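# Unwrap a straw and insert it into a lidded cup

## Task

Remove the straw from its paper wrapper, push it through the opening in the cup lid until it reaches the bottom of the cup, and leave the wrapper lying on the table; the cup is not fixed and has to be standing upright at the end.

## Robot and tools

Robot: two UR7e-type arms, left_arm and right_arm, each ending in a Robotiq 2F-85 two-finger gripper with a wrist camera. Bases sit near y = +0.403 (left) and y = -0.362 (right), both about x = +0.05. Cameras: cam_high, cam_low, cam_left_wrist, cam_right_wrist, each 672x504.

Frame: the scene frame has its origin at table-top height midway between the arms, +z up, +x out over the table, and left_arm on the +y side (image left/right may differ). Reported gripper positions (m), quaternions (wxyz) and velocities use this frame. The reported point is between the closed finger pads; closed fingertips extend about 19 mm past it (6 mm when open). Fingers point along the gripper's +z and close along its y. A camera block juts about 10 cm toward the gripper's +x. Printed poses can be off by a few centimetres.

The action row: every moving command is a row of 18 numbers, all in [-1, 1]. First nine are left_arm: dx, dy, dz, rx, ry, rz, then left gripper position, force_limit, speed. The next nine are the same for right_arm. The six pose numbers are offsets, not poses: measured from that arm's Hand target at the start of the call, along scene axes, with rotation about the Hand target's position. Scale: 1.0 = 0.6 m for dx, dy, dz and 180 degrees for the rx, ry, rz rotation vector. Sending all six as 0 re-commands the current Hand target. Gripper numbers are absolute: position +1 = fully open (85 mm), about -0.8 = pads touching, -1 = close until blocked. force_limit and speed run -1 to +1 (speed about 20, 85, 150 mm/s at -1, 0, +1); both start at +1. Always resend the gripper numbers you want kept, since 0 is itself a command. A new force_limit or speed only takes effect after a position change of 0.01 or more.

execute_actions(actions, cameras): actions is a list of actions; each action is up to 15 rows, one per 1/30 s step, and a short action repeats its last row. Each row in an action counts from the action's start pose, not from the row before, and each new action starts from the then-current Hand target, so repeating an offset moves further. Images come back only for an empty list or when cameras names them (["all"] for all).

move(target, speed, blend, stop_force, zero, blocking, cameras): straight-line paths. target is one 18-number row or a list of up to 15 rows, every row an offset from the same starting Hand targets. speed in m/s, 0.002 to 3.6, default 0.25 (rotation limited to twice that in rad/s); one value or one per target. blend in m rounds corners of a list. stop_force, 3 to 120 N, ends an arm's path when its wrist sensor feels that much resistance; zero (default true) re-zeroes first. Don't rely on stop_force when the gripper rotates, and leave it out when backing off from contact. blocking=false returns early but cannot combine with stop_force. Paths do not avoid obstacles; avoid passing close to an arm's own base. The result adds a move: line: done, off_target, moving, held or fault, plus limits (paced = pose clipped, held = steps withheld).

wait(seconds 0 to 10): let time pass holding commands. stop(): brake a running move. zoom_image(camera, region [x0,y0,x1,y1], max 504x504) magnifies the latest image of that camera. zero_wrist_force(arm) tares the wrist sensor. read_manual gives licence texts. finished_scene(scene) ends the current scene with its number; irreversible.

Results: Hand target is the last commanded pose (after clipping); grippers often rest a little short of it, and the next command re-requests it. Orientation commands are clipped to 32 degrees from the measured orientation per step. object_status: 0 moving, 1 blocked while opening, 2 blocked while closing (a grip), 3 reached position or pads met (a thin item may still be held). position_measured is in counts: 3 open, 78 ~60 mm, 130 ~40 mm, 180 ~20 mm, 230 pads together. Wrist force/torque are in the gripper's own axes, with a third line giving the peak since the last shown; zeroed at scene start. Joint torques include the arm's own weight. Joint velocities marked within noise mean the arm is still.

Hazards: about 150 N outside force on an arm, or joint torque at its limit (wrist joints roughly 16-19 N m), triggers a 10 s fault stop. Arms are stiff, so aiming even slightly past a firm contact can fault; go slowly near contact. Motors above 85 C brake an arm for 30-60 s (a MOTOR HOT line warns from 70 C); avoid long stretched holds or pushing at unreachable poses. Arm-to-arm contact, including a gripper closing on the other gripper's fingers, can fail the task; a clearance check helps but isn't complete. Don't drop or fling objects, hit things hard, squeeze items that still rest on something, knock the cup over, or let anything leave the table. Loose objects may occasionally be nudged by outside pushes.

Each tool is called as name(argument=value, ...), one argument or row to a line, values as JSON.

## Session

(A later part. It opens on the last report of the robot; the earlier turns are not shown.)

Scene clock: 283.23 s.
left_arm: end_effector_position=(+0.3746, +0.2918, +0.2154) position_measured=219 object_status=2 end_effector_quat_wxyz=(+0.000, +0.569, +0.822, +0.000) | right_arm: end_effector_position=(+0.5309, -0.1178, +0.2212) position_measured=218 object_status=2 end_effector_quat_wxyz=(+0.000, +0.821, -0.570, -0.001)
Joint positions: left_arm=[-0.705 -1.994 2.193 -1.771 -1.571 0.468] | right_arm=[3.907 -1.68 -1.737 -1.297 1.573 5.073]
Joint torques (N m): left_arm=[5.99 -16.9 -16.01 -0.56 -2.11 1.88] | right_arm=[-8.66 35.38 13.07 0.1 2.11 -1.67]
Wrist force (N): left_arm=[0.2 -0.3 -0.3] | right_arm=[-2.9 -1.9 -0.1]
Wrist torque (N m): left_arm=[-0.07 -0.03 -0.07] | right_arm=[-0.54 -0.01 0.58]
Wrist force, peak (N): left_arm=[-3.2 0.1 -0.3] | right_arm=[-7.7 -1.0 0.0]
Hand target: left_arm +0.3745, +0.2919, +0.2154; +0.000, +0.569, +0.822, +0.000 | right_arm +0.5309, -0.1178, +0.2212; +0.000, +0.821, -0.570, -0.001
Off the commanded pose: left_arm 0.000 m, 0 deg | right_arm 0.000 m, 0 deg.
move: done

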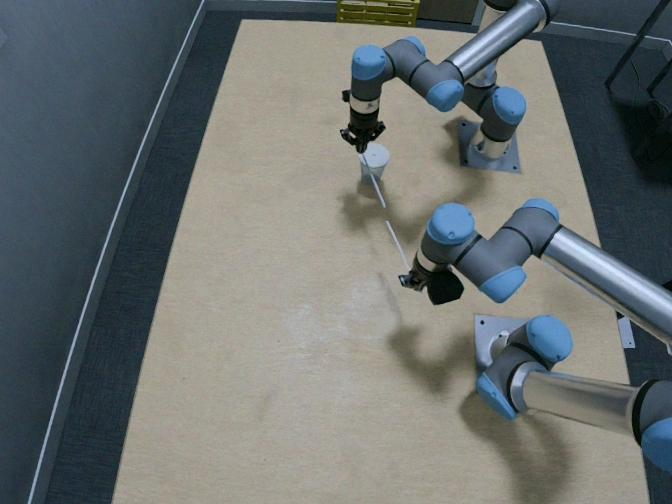

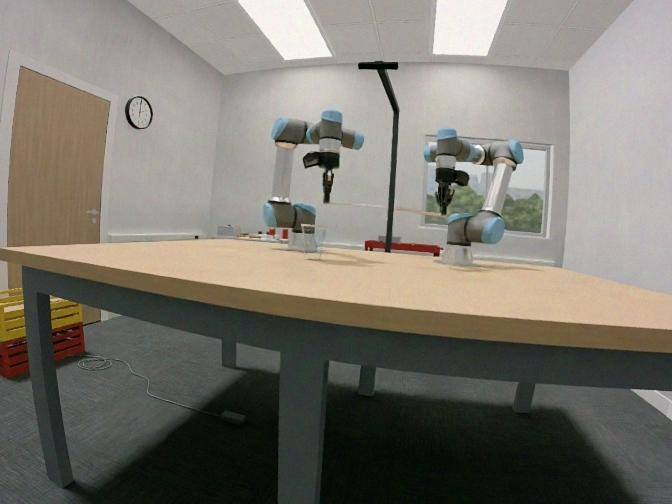

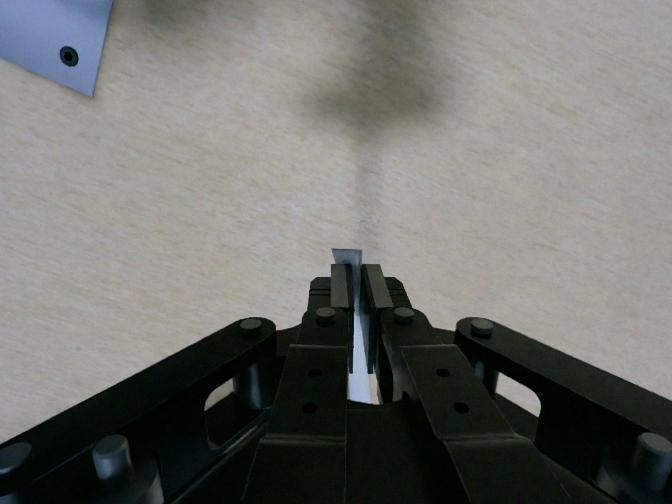

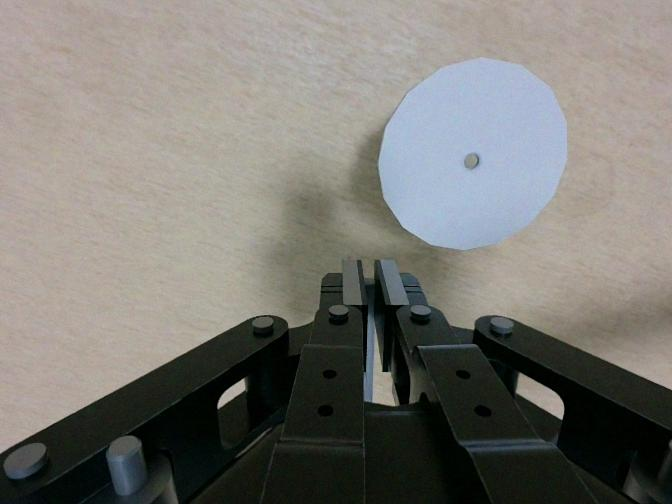

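move(
  target=[
    [0,0,-0.3225,0,0,0,-1,-1,-1,0,0,0.1,0,0,0,-1,-0.5,-1],
    [0,0,-0.3225,0,0,0,0,-1,-1,0,0,0.1,0,0,0,-1,-0.5,-1],
    [0,0,-0.20,0,0,0,0,-1,-1,0,0,0.1,0,0,0,-1,-0.5,-1],
  ],
  speed=0.15,
  cameras=["cam_right_wrist","cam_left_wrist","cam_low","cam_high"],
)

zoom_image(
  camera="cam_high",
  region=[330, 110, 470, 260],
)

Scene clock: 356.90 s.
left_arm: end_effector_position=(+0.3746, +0.2919, +0.0954) position_measured=128 object_status=3 end_effector_quat_wxyz=(+0.000, +0.569, +0.822, +0.000) | right_arm: end_effector_position=(+0.5309, -0.1178, +0.2812) position_measured=218 object_status=2 end_effector_quat_wxyz=(+0.000, +0.821, -0.570, -0.001)
Joint positions: left_arm=[-0.705 -1.845 2.439 -2.165 -1.571 0.469] | right_arm=[3.907 -1.652 -1.612 -1.45 1.573 5.072]
Joint torques (N m): left_arm=[-6.78 -18.95 -32.04 -0.25 2.11 -0.88] | right_arm=[-3.14 35.06 36.96 0.3 0.59 -0.94]
Wrist force (N): left_arm=[0.5 -0.3 -0.5] | right_arm=[-2.8 -1.7 -0.2]
Wrist torque (N m): left_arm=[-0.03 -0.11 -0.10] | right_arm=[-0.51 -0.01 0.57]
Wrist force, peak (N): left_arm=[1.5 -0.6 -1.7] | right_arm=[-3.1 -1.8 -0.1]
Hand target: left_arm +0.3745, +0.2919, +0.0954; +0.000, +0.569, +0.822, +0.000 | right_arm +0.5309, -0.1178, +0.2812; +0.000, +0.821, -0.570, -0.001
Off the commanded pose: left_arm 0.000 m, 0 deg | right_arm 0.000 m, 0 deg.
move: done

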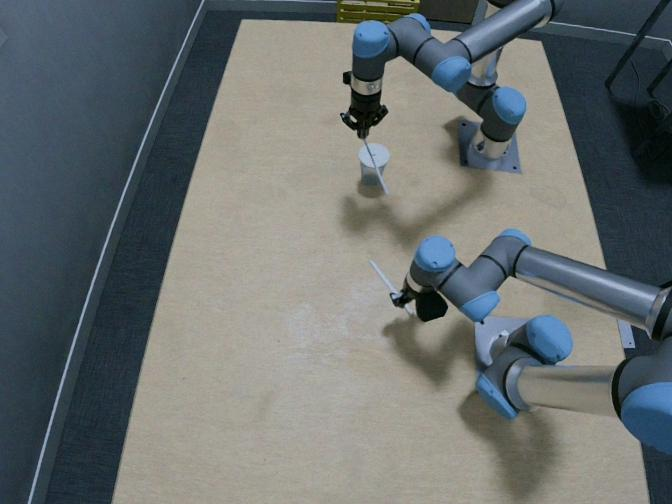

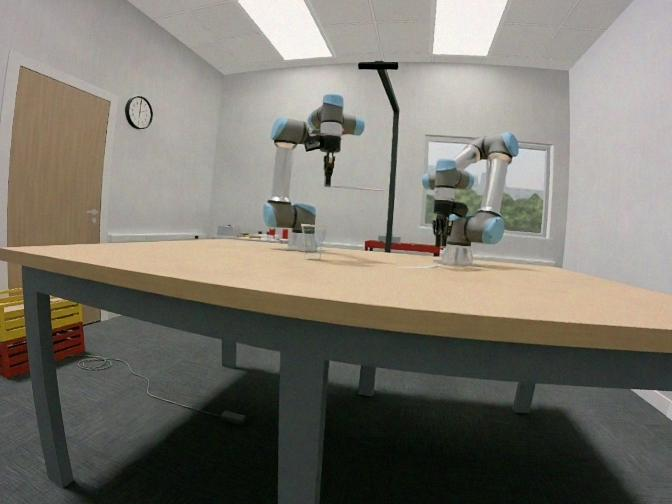

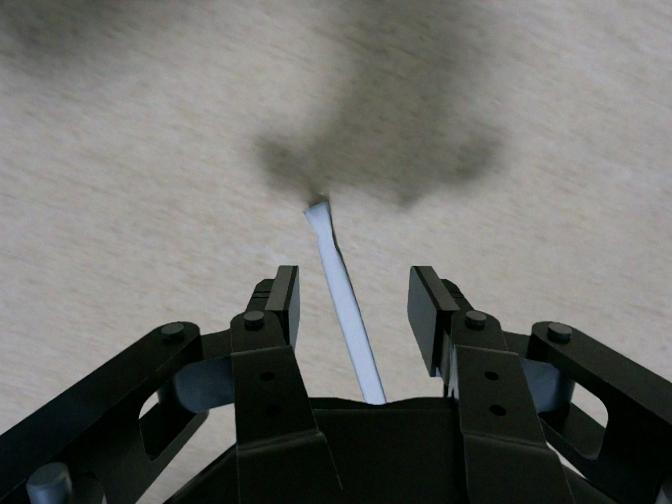

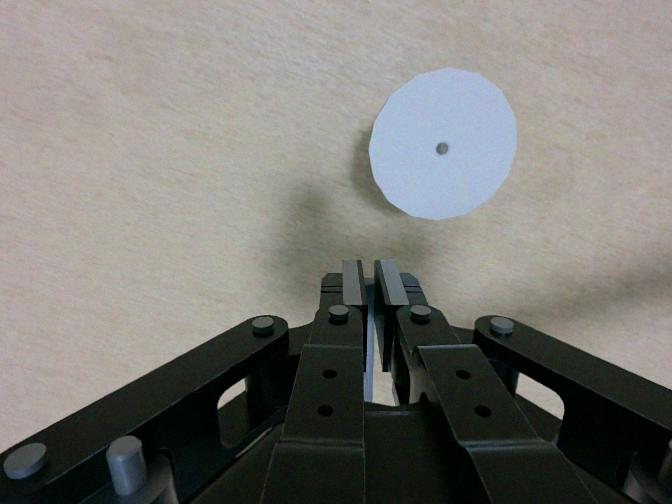

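Scaled by 3.360 from the camera's 672x504 image, which has a finer 960x720 frame.

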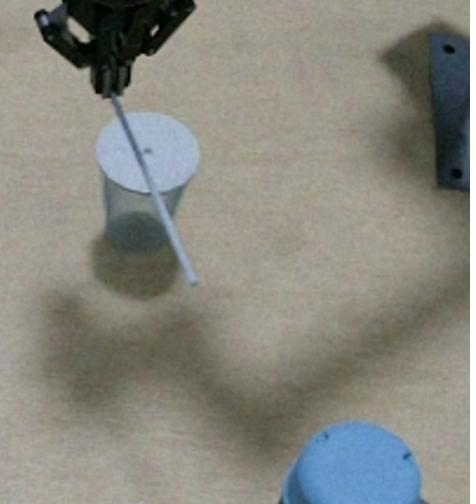

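move(
  target=[
    [0,0,0.35,0,0,0,0,-1,-1,0,0,0,0,0,0,-1,-0.5,-1],
    [0.151,-0.395,0.4417,0,0,0,0,-1,-1,0,0,0,0,0,0,-1,-0.5,-1],
  ],
  speed=0.3,
  blend=0.06,
  cameras=["cam_left_wrist","cam_low"],
)

zoom_image(
  camera="cam_left_wrist",
  region=[230, 150, 480, 400],
)

Scene clock: 368.93 s.
left_arm: end_effector_position=(+0.4651, +0.0549, +0.3604) position_measured=128 object_status=3 end_effector_quat_wxyz=(+0.000, +0.569, +0.822, +0.000) | right_arm: end_effector_position=(+0.5309, -0.1178, +0.2812) position_measured=218 object_status=2 end_effector_quat_wxyz=(+0.000, +0.821, -0.570, -0.001)
Joint positions: left_arm=[-0.919 -1.502 1.423 -1.493 -1.571 0.255] | right_arm=[3.907 -1.652 -1.612 -1.45 1.573 5.072]
Joint torques (N m): left_arm=[-7.97 -18.3 -34.42 -0.68 -2.17 -1.42] | right_arm=[2.37 34.98 35.79 0.32 0.91 -0.27]
Wrist force (N): left_arm=[-0.1 -0.3 -0.3] | right_arm=[-2.9 -1.8 -0.1]
Wrist torque (N m): left_arm=[-0.03 0.03 0.02] | right_arm=[-0.53 0.00 0.58]
Wrist force, peak (N): left_arm=[-2.2 -0.3 -0.6] | right_arm=[-3.0 -2.0 -0.2]
Hand target: left_arm +0.4651, +0.0549, +0.3605; +0.000, +0.569, +0.822, +0.000 | right_arm +0.5309, -0.1178, +0.2812; +0.000, +0.821, -0.570, -0.001
Off the commanded pose: left_arm 0.000 m, 0 deg | right_arm 0.000 m, 0 deg.
move: done
Images, in order (width x height): cam_low 672x504, cam_left_wrist 672x504.

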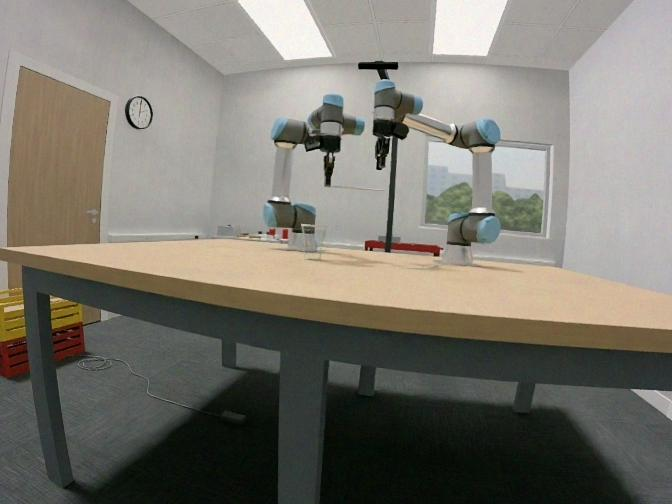

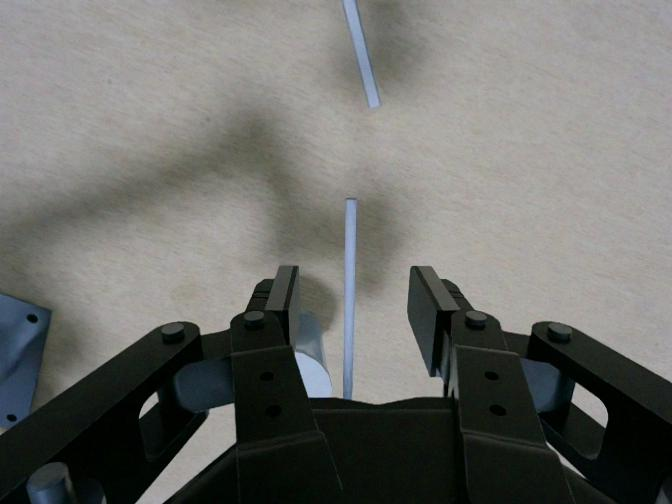

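Scaled by 2.016 from the camera's 672x504 image, which has a finer 960x720 frame.

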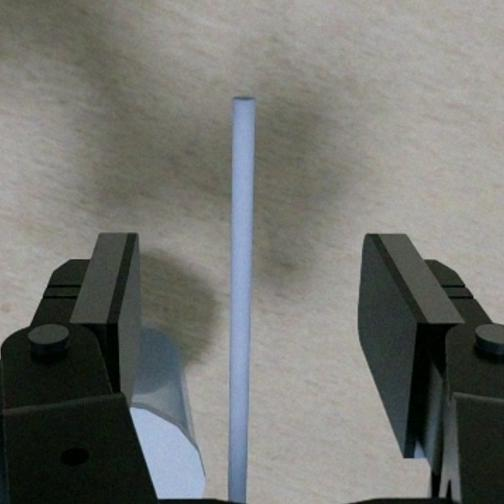

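move(
  target=[-0.0063,0.004,-0.1007,0,0,0,-0.29,-1,0,0,0,0,0,0,0,-1,-0.5,-1],
  speed=0.2,
  cameras=["cam_left_wrist","cam_low"],
)

zoom_image(
  camera="cam_left_wrist",
  region=[240, 180, 460, 345],
)

Scene clock: 384.37 s.
left_arm: end_effector_position=(+0.4614, +0.0573, +0.3001) position_measured=165 object_status=3 end_effector_quat_wxyz=(+0.000, +0.569, +0.822, +0.000) | right_arm: end_effector_position=(+0.5309, -0.1178, +0.2812) position_measured=218 object_status=2 end_effector_quat_wxyz=(+0.000, +0.821, -0.570, -0.001)
Joint positions: left_arm=[-0.922 -1.512 1.588 -1.647 -1.571 0.252] | right_arm=[3.907 -1.652 -1.612 -1.45 1.573 5.072]
Joint torques (N m): left_arm=[-7.51 -37.93 -17.46 -4.79 2.43 -1.53] | right_arm=[4.1 34.57 36.28 0.32 1.37 0.16]
Wrist force (N): left_arm=[0.2 -0.1 -0.3] | right_arm=[-2.8 -1.8 -0.1]
Wrist torque (N m): left_arm=[0.02 -0.04 0.05] | right_arm=[-0.52 -0.02 0.57]
Wrist force, peak (N): left_arm=[0.1 -0.4 -1.5] | right_arm=[-3.0 -1.9 0.1]
Hand target: left_arm +0.4614, +0.0573, +0.3000; +0.000, +0.569, +0.822, +0.000 | right_arm +0.5309, -0.1178, +0.2812; +0.000, +0.821, -0.570, -0.001
Off the commanded pose: left_arm 0.000 m, 0 deg | right_arm 0.000 m, 0 deg.
move: done
Images, in order (width x height): cam_low 672x504, cam_left_wrist 672x504.

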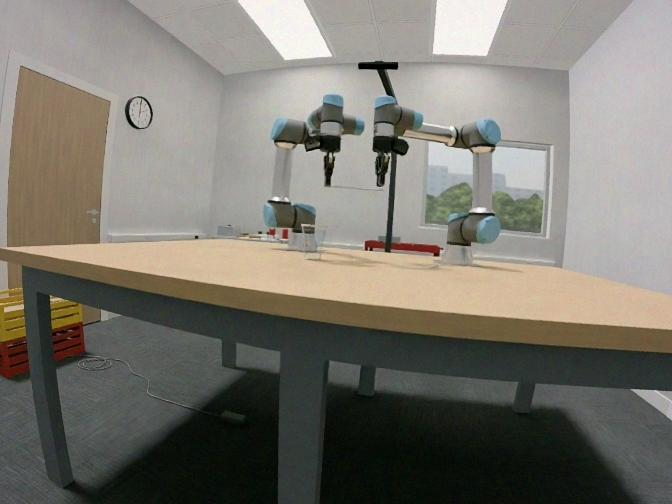

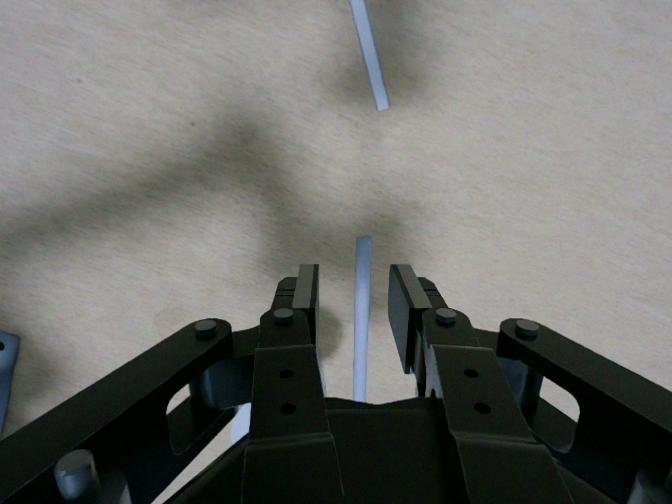

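Scaled by 2.291 from the camera's 672x504 image, which has a finer 960x720 frame.

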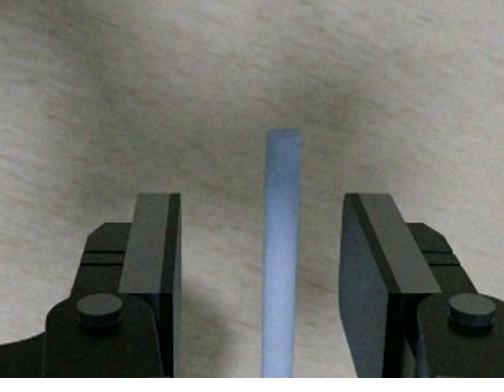

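move(
  target=[
    [0.0027,-0.0017,-0.0617,0,0,0,-0.29,-1,0,0,0,0,0,0,0,-1,-0.5,-1],
    [0.0027,-0.0017,-0.0617,0,0,0,-1,-0.5,-1,0,0,0,0,0,0,-1,-0.5,-1],
  ],
  speed=0.1,
  cameras=["cam_left_wrist","cam_low"],
)

zoom_image(
  camera="cam_left_wrist",
  region=[240, 180, 460, 345],
)

zoom_image(
  camera="cam_low",
  region=[300, 140, 420, 230],
)

Scene clock: 397.27 s.
left_arm: end_effector_position=(+0.4630, +0.0562, +0.2630) position_measured=217 object_status=0 end_effector_quat_wxyz=(+0.000, +0.569, +0.822, +0.000) | right_arm: end_effector_position=(+0.5309, -0.1178, +0.2812) position_measured=218 object_status=2 end_effector_quat_wxyz=(+0.000, +0.821, -0.570, -0.001)
Joint positions: left_arm=[-0.921 -1.497 1.667 -1.742 -1.571 0.253] | right_arm=[3.907 -1.652 -1.612 -1.45 1.573 5.072]
Joint torques (N m): left_arm=[6.78 -21.82 -15.11 -3.6 0.8 1.08] | right_arm=[5.23 35.28 35.52 0.5 2.3 0.24]
Wrist force (N): left_arm=[-2.0 1.2 -0.7] | right_arm=[-5.1 -0.5 -0.4]
Wrist torque (N m): left_arm=[0.04 0.03 -0.10] | right_arm=[-0.52 0.03 0.52]
Wrist force, peak (N): left_arm=[-2.0 1.2 -0.7] | right_arm=[-5.4 -0.5 -0.2]
Hand target: left_arm +0.4630, +0.0562, +0.2630; +0.000, +0.569, +0.822, +0.000 | right_arm +0.5309, -0.1178, +0.2812; +0.000, +0.821, -0.570, -0.001
Off the commanded pose: left_arm 0.000 m, 0 deg | right_arm 0.000 m, 0 deg.
move: done
Images, in order (width x height): cam_low 672x504, cam_left_wrist 672x504.

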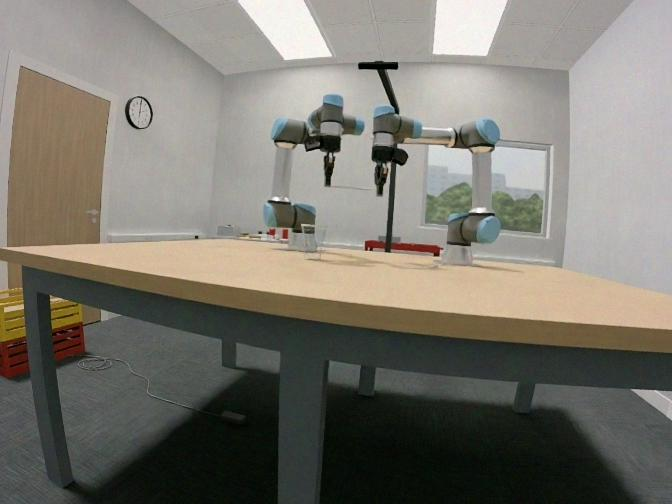

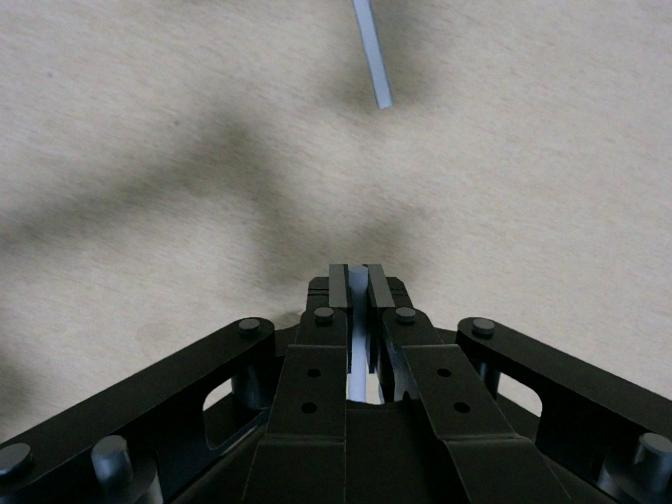

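Scaled by 2.291 from the camera's 672x504 image, which has a finer 960x720 frame.

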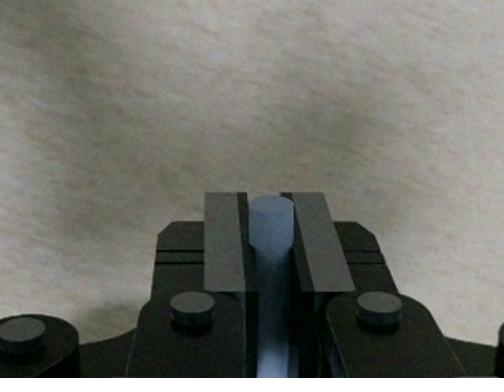

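Scaled by 4.200 from the camera's 672x504 image, which has a finer 960x720 frame.

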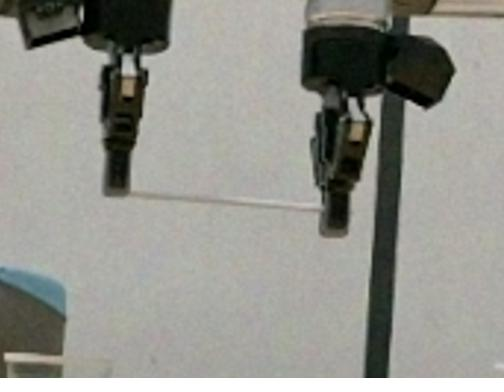

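move(
  target=[
    [0,0,0,0,0,0,-1,-0.5,-1,0,0,0,0,0,0,-0.29,-0.5,-1],
    [0,0,0,0,0,0,-1,-0.5,-1,0,0,0.12,0,0,0,-0.29,-0.5,-1],
    [0,0,0,0,0,0,-1,-0.5,-1,-0.1,-0.5,0.15,0,0,0,-0.29,-0.5,-1],
  ],
  speed=[0.1,0.15,0.35],
  blend=[0,0.03,0],
  cameras=["cam_low","cam_high"],
)

zoom_image(
  camera="cam_low",
  region=[300, 140, 420, 230],
)

Scene clock: 408.83 s.
left_arm: end_effector_position=(+0.4630, +0.0563, +0.2630) position_measured=217 object_status=2 end_effector_quat_wxyz=(+0.000, +0.569, +0.822, +0.000) | right_arm: end_effector_position=(+0.4709, -0.4178, +0.3712) position_measured=165 object_status=3 end_effector_quat_wxyz=(+0.000, +0.821, -0.570, -0.001)
Joint positions: left_arm=[-0.921 -1.497 1.667 -1.741 -1.571 0.253] | right_arm=[3.376 -1.371 -1.644 -1.7 1.572 4.541]
Joint torques (N m): left_arm=[-1.65 -27.63 -14.73 -3.82 0.66 1.03] | right_arm=[-6.03 7.89 38.23 0.52 2.09 -1.64]
Wrist force (N): left_arm=[0.5 -0.2 -0.2] | right_arm=[-3.0 -1.5 -0.2]
Wrist torque (N m): left_arm=[-0.01 -0.07 0.05] | right_arm=[-0.50 -0.02 0.57]
Wrist force, peak (N): left_arm=[-2.0 1.2 -0.6] | right_arm=[-4.7 -2.8 -0.9]
Hand target: left_arm +0.4630, +0.0562, +0.2630; +0.000, +0.569, +0.822, +0.000 | right_arm +0.4709, -0.4178, +0.3712; +0.000, +0.821, -0.570, -0.001
Off the commanded pose: left_arm 0.000 m, 0 deg | right_arm 0.000 m, 0 deg.
move: done
Images, in order (width x height): cam_high 672x504, cam_low 672x504.

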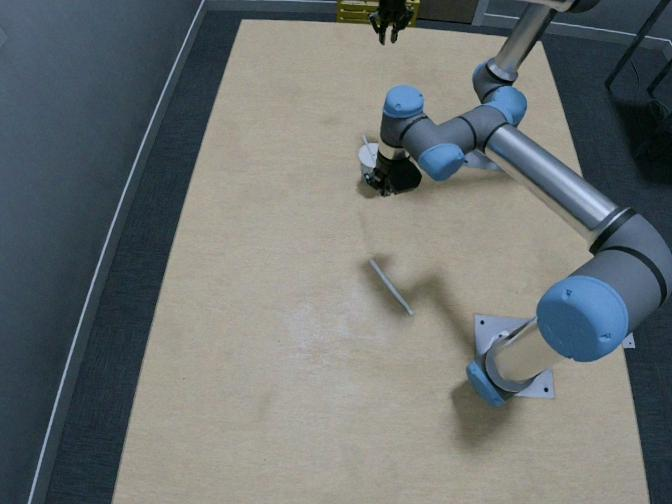

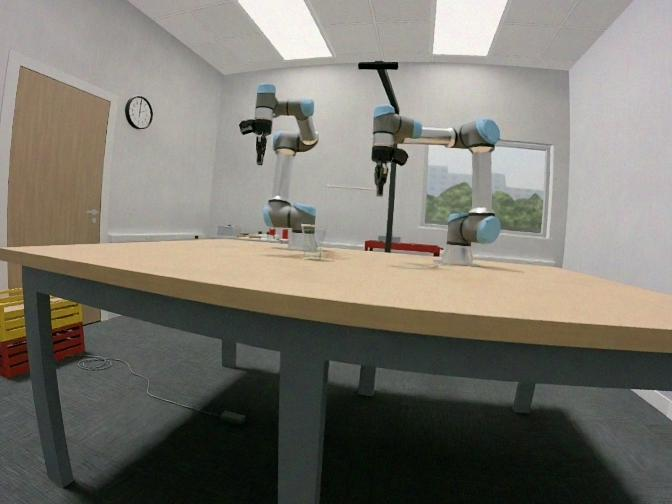

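Scaled by 4.200 from the camera's 672x504 image, which has a finer 960x720 frame.

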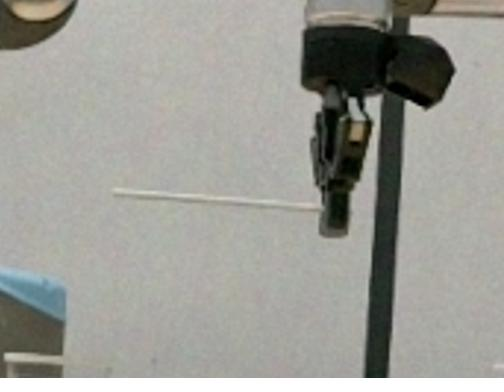

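move(
  target=[
    [-0.055,-0.043,0.228,0,0,-0.474,-1,-0.5,-1,0.082,0,0.05,0,0,0.35,1,-0.5,-1],
    [-0.055,-0.143,0.262,0,0,-0.948,-1,-0.5,-1,0.148,0.03,0.017,0,0,0.70,1,-0.5,-1],
    [-0.038,-0.227,0.228,0.3044,-0.6437,-0.6515,-1,-0.5,-1,0.1035,0.266,-0.2637,-0.2196,0.4655,-0.805,1,-0.5,-1],
  ],
  speed=0.4,
  blend=0.03,
  cameras=["cam_low","cam_high","cam_right_wrist","cam_left_wrist"],
)

Scene clock: 470.73 s.
left_arm: end_effector_position=(+0.4393, -0.0758, +0.4015) position_measured=217 object_status=2 end_effector_quat_wxyz=(+0.344, +0.627, -0.363, +0.597) | right_arm: end_effector_position=(+0.5390, -0.2890, +0.2493) position_measured=3 object_status=3 end_effector_quat_wxyz=(-0.373, +0.564, +0.702, +0.221)
Joint positions: left_arm=[-1.128 -1.461 2.22 -3.849 -1.454 3.137] | right_arm=[3.222 -1.793 -1.687 -1.614 2.404 1.215]
Joint torques (N m): left_arm=[6.3 -14.35 -28.9 -4.7 -2.23 1.76] | right_arm=[9.72 39.41 12.2 5.83 -1.2 1.25]
Wrist force (N): left_arm=[1.3 1.1 -0.9] | right_arm=[-1.0 -0.5 -0.9]
Wrist torque (N m): left_arm=[0.36 -0.52 -0.17] | right_arm=[-0.22 0.03 0.07]
Wrist force, peak (N): left_arm=[1.7 0.2 -1.3] | right_arm=[-6.6 1.2 3.3]
Hand target: left_arm +0.4394, -0.0758, +0.4015; +0.344, +0.627, -0.363, +0.597 (not the last commanded pose) | right_arm +0.5390, -0.2890, +0.2493; -0.373, +0.564, +0.702, +0.221 (not the last commanded pose)
Off the commanded pose: left_arm 0.005 m, 8 deg | right_arm 0.048 m, 20 deg.
move: held (right_arm; a check stopped the path), off_target (left_arm; braked when a check withheld steps of right_arm); path passed 2 of 3 targets; limits=held
pose unreachable (right arm): on one or more control steps of this call, first in action 0 (counted from 0), this arm could not follow its commanded pose, so it was not sent that pose on those steps. It may still have moved: this result reports where it is.
cause: moving toward the commanded pose would bring two parts of the arm too close to each other (its gripper and another part of the arm, with joints 4 (wrist 1) to 6 (wrist 3) between them, 10 mm apart when it was first held).

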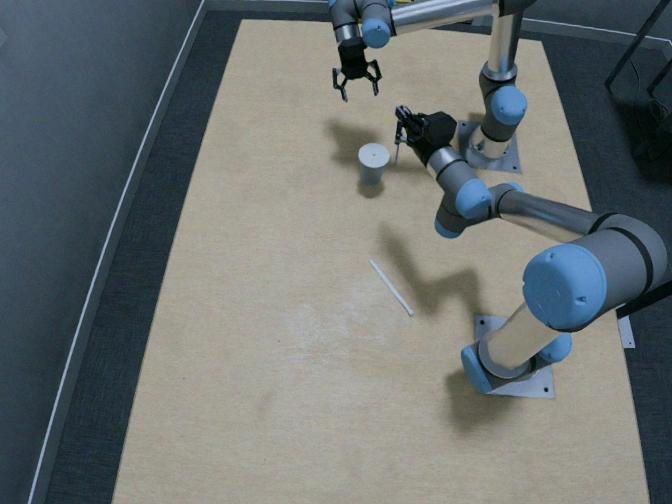

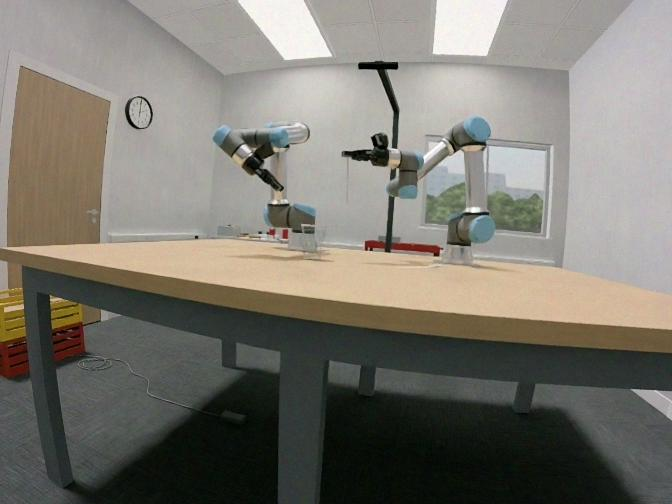

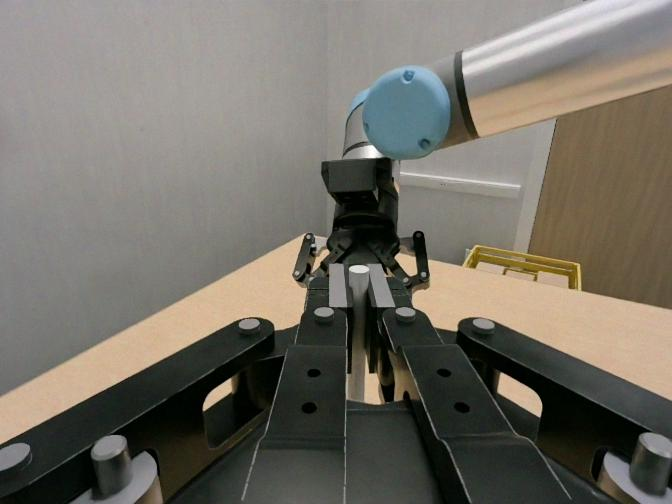

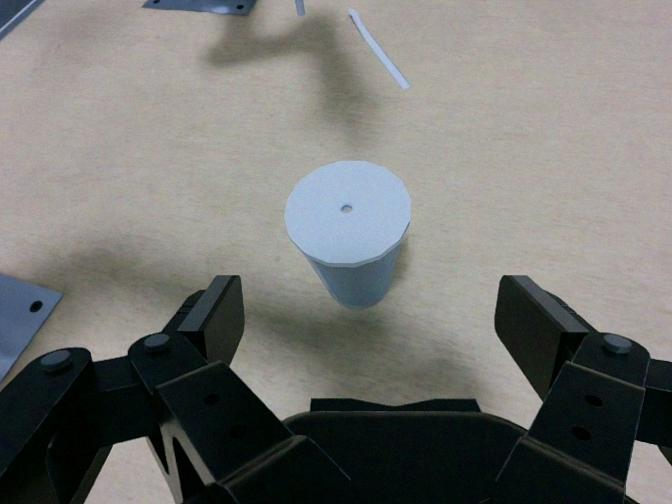

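move(
  target=[0.0827,-0.157,-0.044,-0.0376,-0.021,0,-1,-0.5,-1,0,0,0,0,0,0,1,-0.5,-1],
  speed=0.15,
  cameras=["cam_low","cam_high","cam_right_wrist"],
)

zoom_image(
  camera="cam_right_wrist",
  region=[260, 40, 460, 290],
)

zoom_image(
  camera="cam_low",
  region=[270, 140, 410, 270],
)

zoom_image(
  camera="cam_high",
  region=[330, 90, 430, 200],
)

Scene clock: 492.87 s.
left_arm: end_effector_position=(+0.4889, -0.1699, +0.3751) position_measured=217 object_status=2 end_effector_quat_wxyz=(+0.369, +0.586, -0.338, +0.637) | right_arm: end_effector_position=(+0.5390, -0.2890, +0.2493) position_measured=3 object_status=3 end_effector_quat_wxyz=(-0.373, +0.564, +0.702, +0.221)
Joint positions: left_arm=[-1.109 -1.11 1.939 -4.055 -1.473 3.149] | right_arm=[3.222 -1.793 -1.687 -1.614 2.404 1.215]
Joint torques (N m): left_arm=[7.6 -31.86 -29.4 -4.15 -2.42 1.57] | right_arm=[9.85 38.09 13.09 5.83 -1.26 1.25]
Wrist force (N): left_arm=[0.7 1.2 -0.6] | right_arm=[-1.2 -0.7 -0.8]
Wrist torque (N m): left_arm=[0.39 -0.41 -0.19] | right_arm=[-0.25 0.08 0.07]
Wrist force, peak (N): left_arm=[1.7 0.9 -2.0] | right_arm=[-1.1 -0.9 -1.2]
Hand target: left_arm +0.4890, -0.1700, +0.3751; +0.369, +0.586, -0.338, +0.637 | right_arm +0.5390, -0.2890, +0.2493; -0.373, +0.564, +0.702, +0.221
Off the commanded pose: left_arm 0.000 m, 0 deg | right_arm 0.000 m, 0 deg.
move: done
Images, in order (width x height): cam_high 672x504, cam_low 672x504, cam_right_wrist 672x504.

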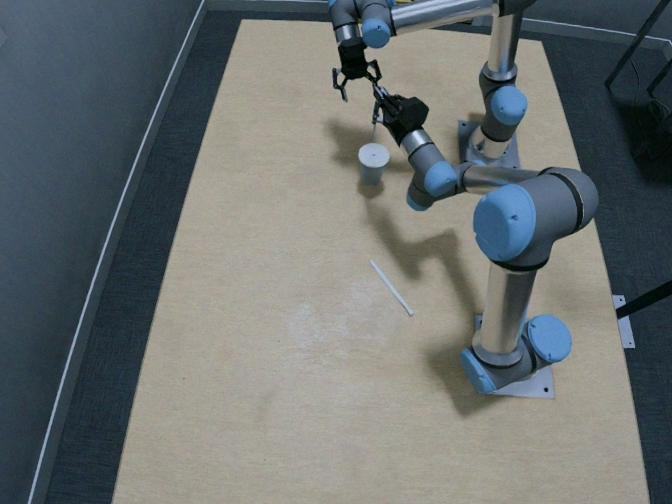

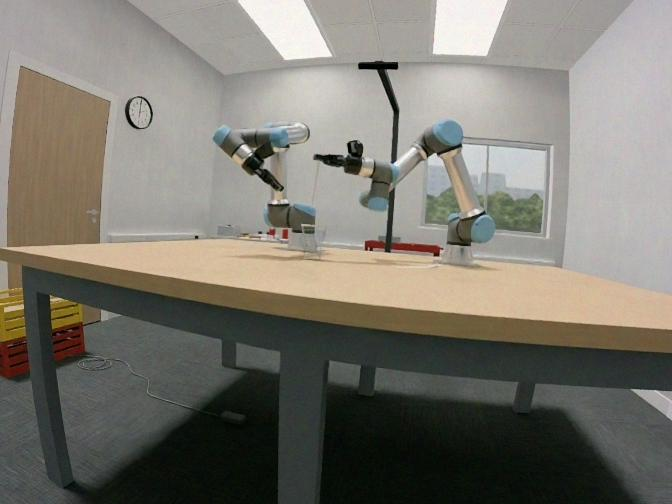

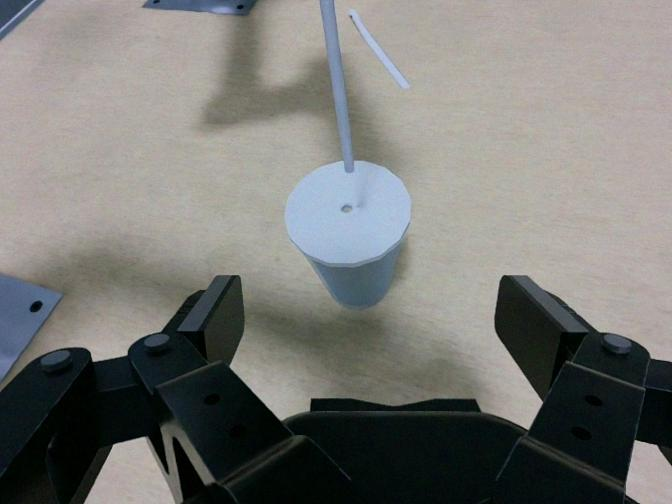

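Scaled by 2.016 from the camera's 672x504 image, which has a finer 960x720 frame.

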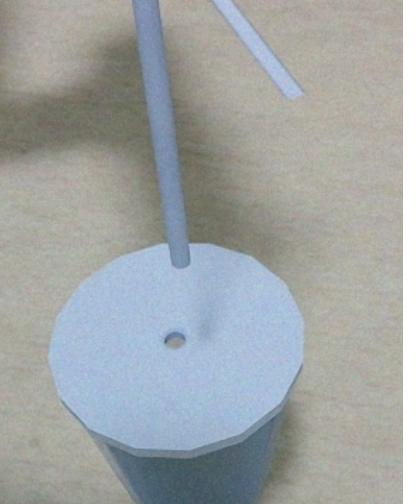

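Scaled by 3.600 from the camera's 672x504 image, which has a finer 960x720 frame.

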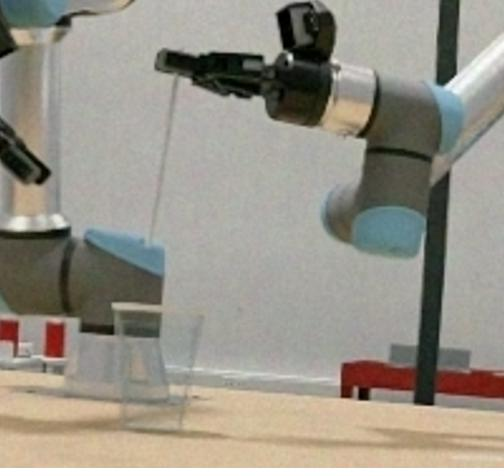

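Scaled by 4.582 from the camera's 672x504 image, which has a finer 960x720 frame.

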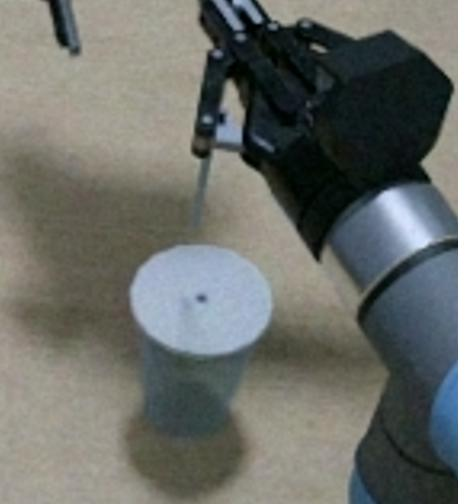

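move(
  target=[0.0083,-0.015,-0.02,0.0289,0.0167,0,-1,-0.5,-1,0,0,0,0,0,0,1,-0.5,-1],
  speed=0.1,
  cameras=["cam_low","cam_high","cam_right_wrist"],
)

zoom_image(
  camera="cam_right_wrist",
  region=[260, 40, 460, 290],
)

zoom_image(
  camera="cam_low",
  region=[290, 150, 350, 270],
)

zoom_image(
  camera="cam_high",
  region=[350, 110, 400, 190],
)

Scene clock: 522.77 s.
left_arm: end_effector_position=(+0.4939, -0.1790, +0.3631) position_measured=217 object_status=2 end_effector_quat_wxyz=(+0.351, +0.618, -0.357, +0.606) | right_arm: end_effector_position=(+0.5390, -0.2890, +0.2493) position_measured=3 object_status=3 end_effector_quat_wxyz=(-0.373, +0.564, +0.702, +0.221)
Joint positions: left_arm=[-1.107 -1.138 1.932 -3.915 -1.474 3.139] | right_arm=[3.222 -1.793 -1.687 -1.614 2.404 1.215]
Joint torques (N m): left_arm=[6.7 -48.91 -28.42 0.22 -2.59 -1] | right_arm=[9.85 39.18 12.28 5.55 -1.33 1.19]
Wrist force (N): left_arm=[0.9 1.2 -0.8] | right_arm=[-0.8 -0.7 -1.0]
Wrist torque (N m): left_arm=[0.35 -0.47 -0.21] | right_arm=[-0.24 0.00 0.06]
Wrist force, peak (N): left_arm=[1.0 1.4 -1.2] | right_arm=[-1.3 -0.6 -1.2]
Hand target: left_arm +0.4940, -0.1790, +0.3631; +0.351, +0.619, -0.357, +0.606 | right_arm +0.5390, -0.2890, +0.2493; -0.373, +0.564, +0.702, +0.221
Off the commanded pose: left_arm 0.000 m, 0 deg | right_arm 0.000 m, 0 deg.
move: done
Images, in order (width x height): cam_high 672x504, cam_low 672x504, cam_right_wrist 672x504.

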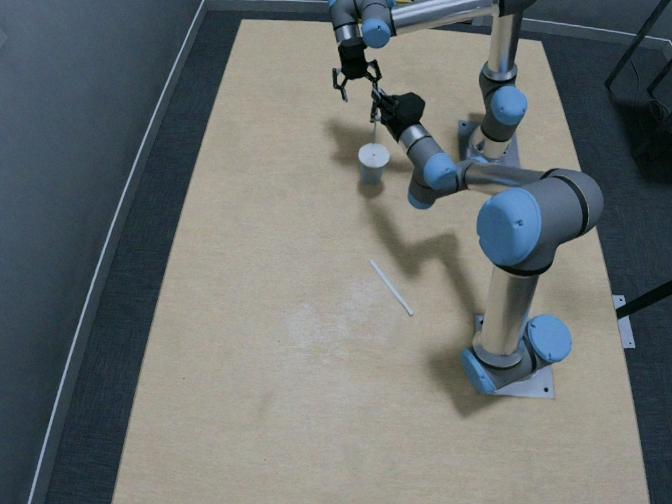

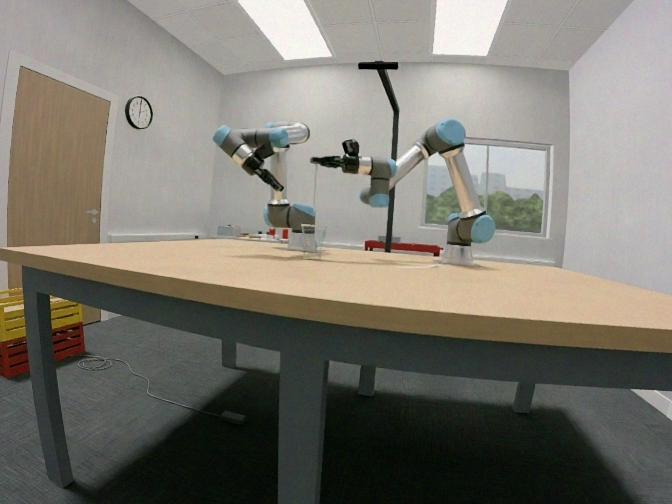

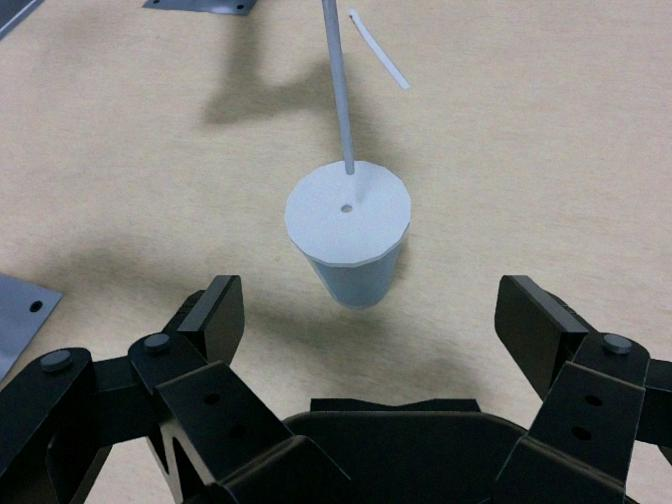

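Scaled by 2.016 from the camera's 672x504 image, which has a finer 960x720 frame.

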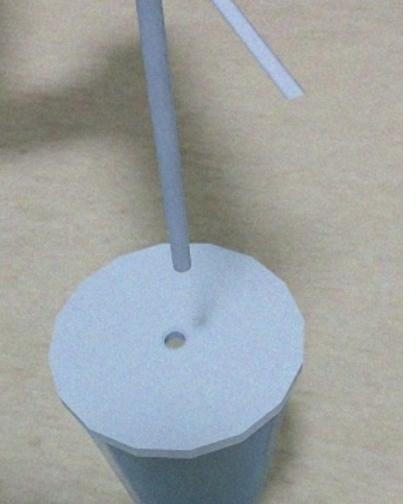

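Scaled by 4.200 from the camera's 672x504 image, which has a finer 960x720 frame.

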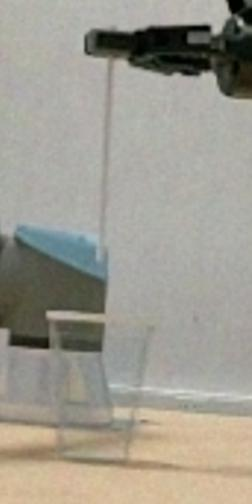

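Scaled by 6.300 from the camera's 672x504 image, which has a finer 960x720 frame.

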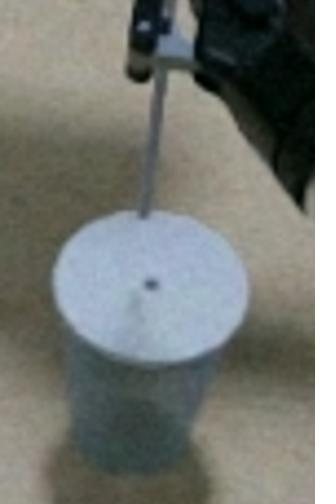

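move(
  target=[-0.0095,0,-0.0333,0,0,0,-1,-0.5,-1,0,0,0,0,0,0,1,-0.5,-1],
  speed=0.06,
  cameras=["cam_low","cam_high","cam_right_wrist"],
)

zoom_image(
  camera="cam_right_wrist",
  region=[280, 120, 420, 280],
)

zoom_image(
  camera="cam_low",
  region=[290, 150, 350, 270],
)

zoom_image(
  camera="cam_high",
  region=[350, 110, 400, 190],
)

Scene clock: 537.80 s.
left_arm: end_effector_position=(+0.4883, -0.1790, +0.3432) position_measured=217 object_status=2 end_effector_quat_wxyz=(+0.351, +0.619, -0.357, +0.606) | right_arm: end_effector_position=(+0.5390, -0.2890, +0.2493) position_measured=3 object_status=3 end_effector_quat_wxyz=(-0.373, +0.564, +0.702, +0.221)
Joint positions: left_arm=[-1.119 -1.108 1.955 -3.969 -1.463 3.139] | right_arm=[3.222 -1.793 -1.687 -1.614 2.404 1.215]
Joint torques (N m): left_arm=[-7.53 -29.1 -7.11 -4.08 2.38 -0.96] | right_arm=[9.22 37.88 12.15 5.74 -1.13 1.09]
Wrist force (N): left_arm=[0.9 1.0 -0.7] | right_arm=[-1.1 -0.6 -0.7]
Wrist torque (N m): left_arm=[0.32 -0.44 -0.20] | right_arm=[-0.22 0.06 0.06]
Wrist force, peak (N): left_arm=[2.1 1.0 -0.6] | right_arm=[-1.2 -0.6 -1.2]
Hand target: left_arm +0.4883, -0.1790, +0.3431; +0.351, +0.619, -0.357, +0.606 | right_arm +0.5390, -0.2890, +0.2493; -0.373, +0.564, +0.702, +0.221
Off the commanded pose: left_arm 0.000 m, 0 deg | right_arm 0.000 m, 0 deg.
move: done
Images, in order (width x height): cam_high 672x504, cam_low 672x504, cam_right_wrist 672x504.

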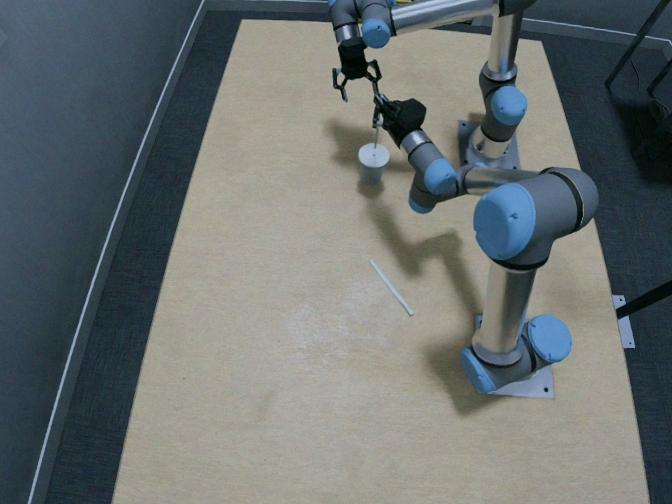

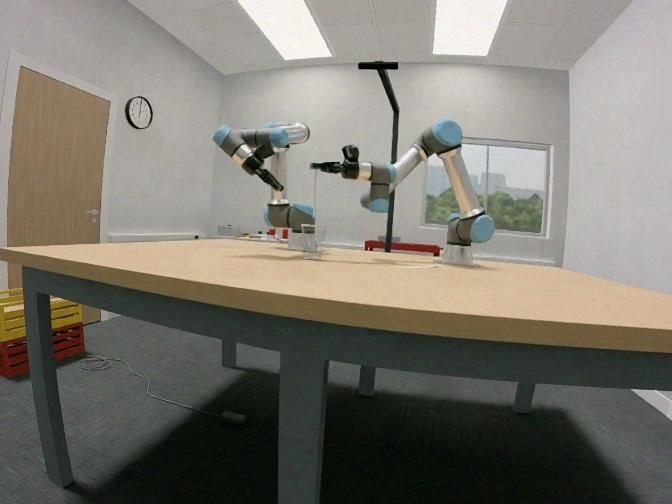

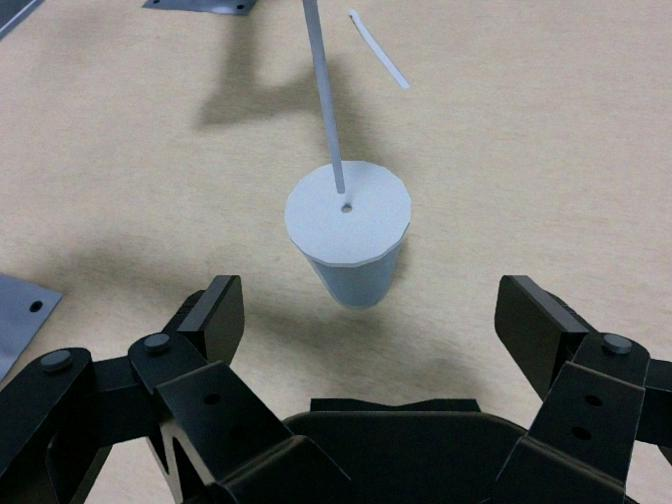

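Scaled by 3.150 from the camera's 672x504 image, which has a finer 960x720 frame.

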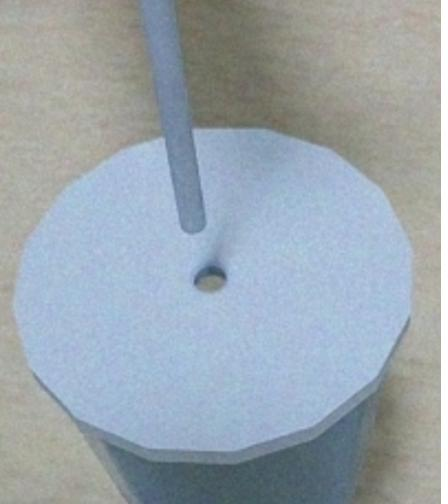

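Scaled by 4.200 from the camera's 672x504 image, which has a finer 960x720 frame.

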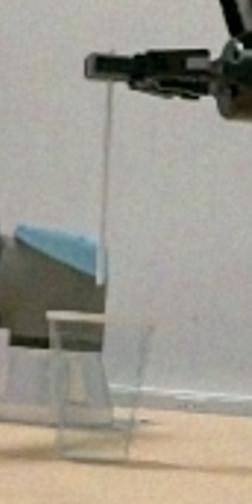

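Scaled by 6.300 from the camera's 672x504 image, which has a finer 960x720 frame.

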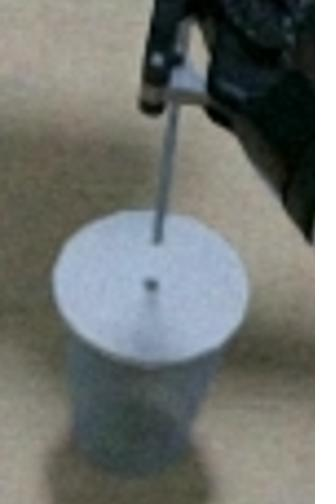

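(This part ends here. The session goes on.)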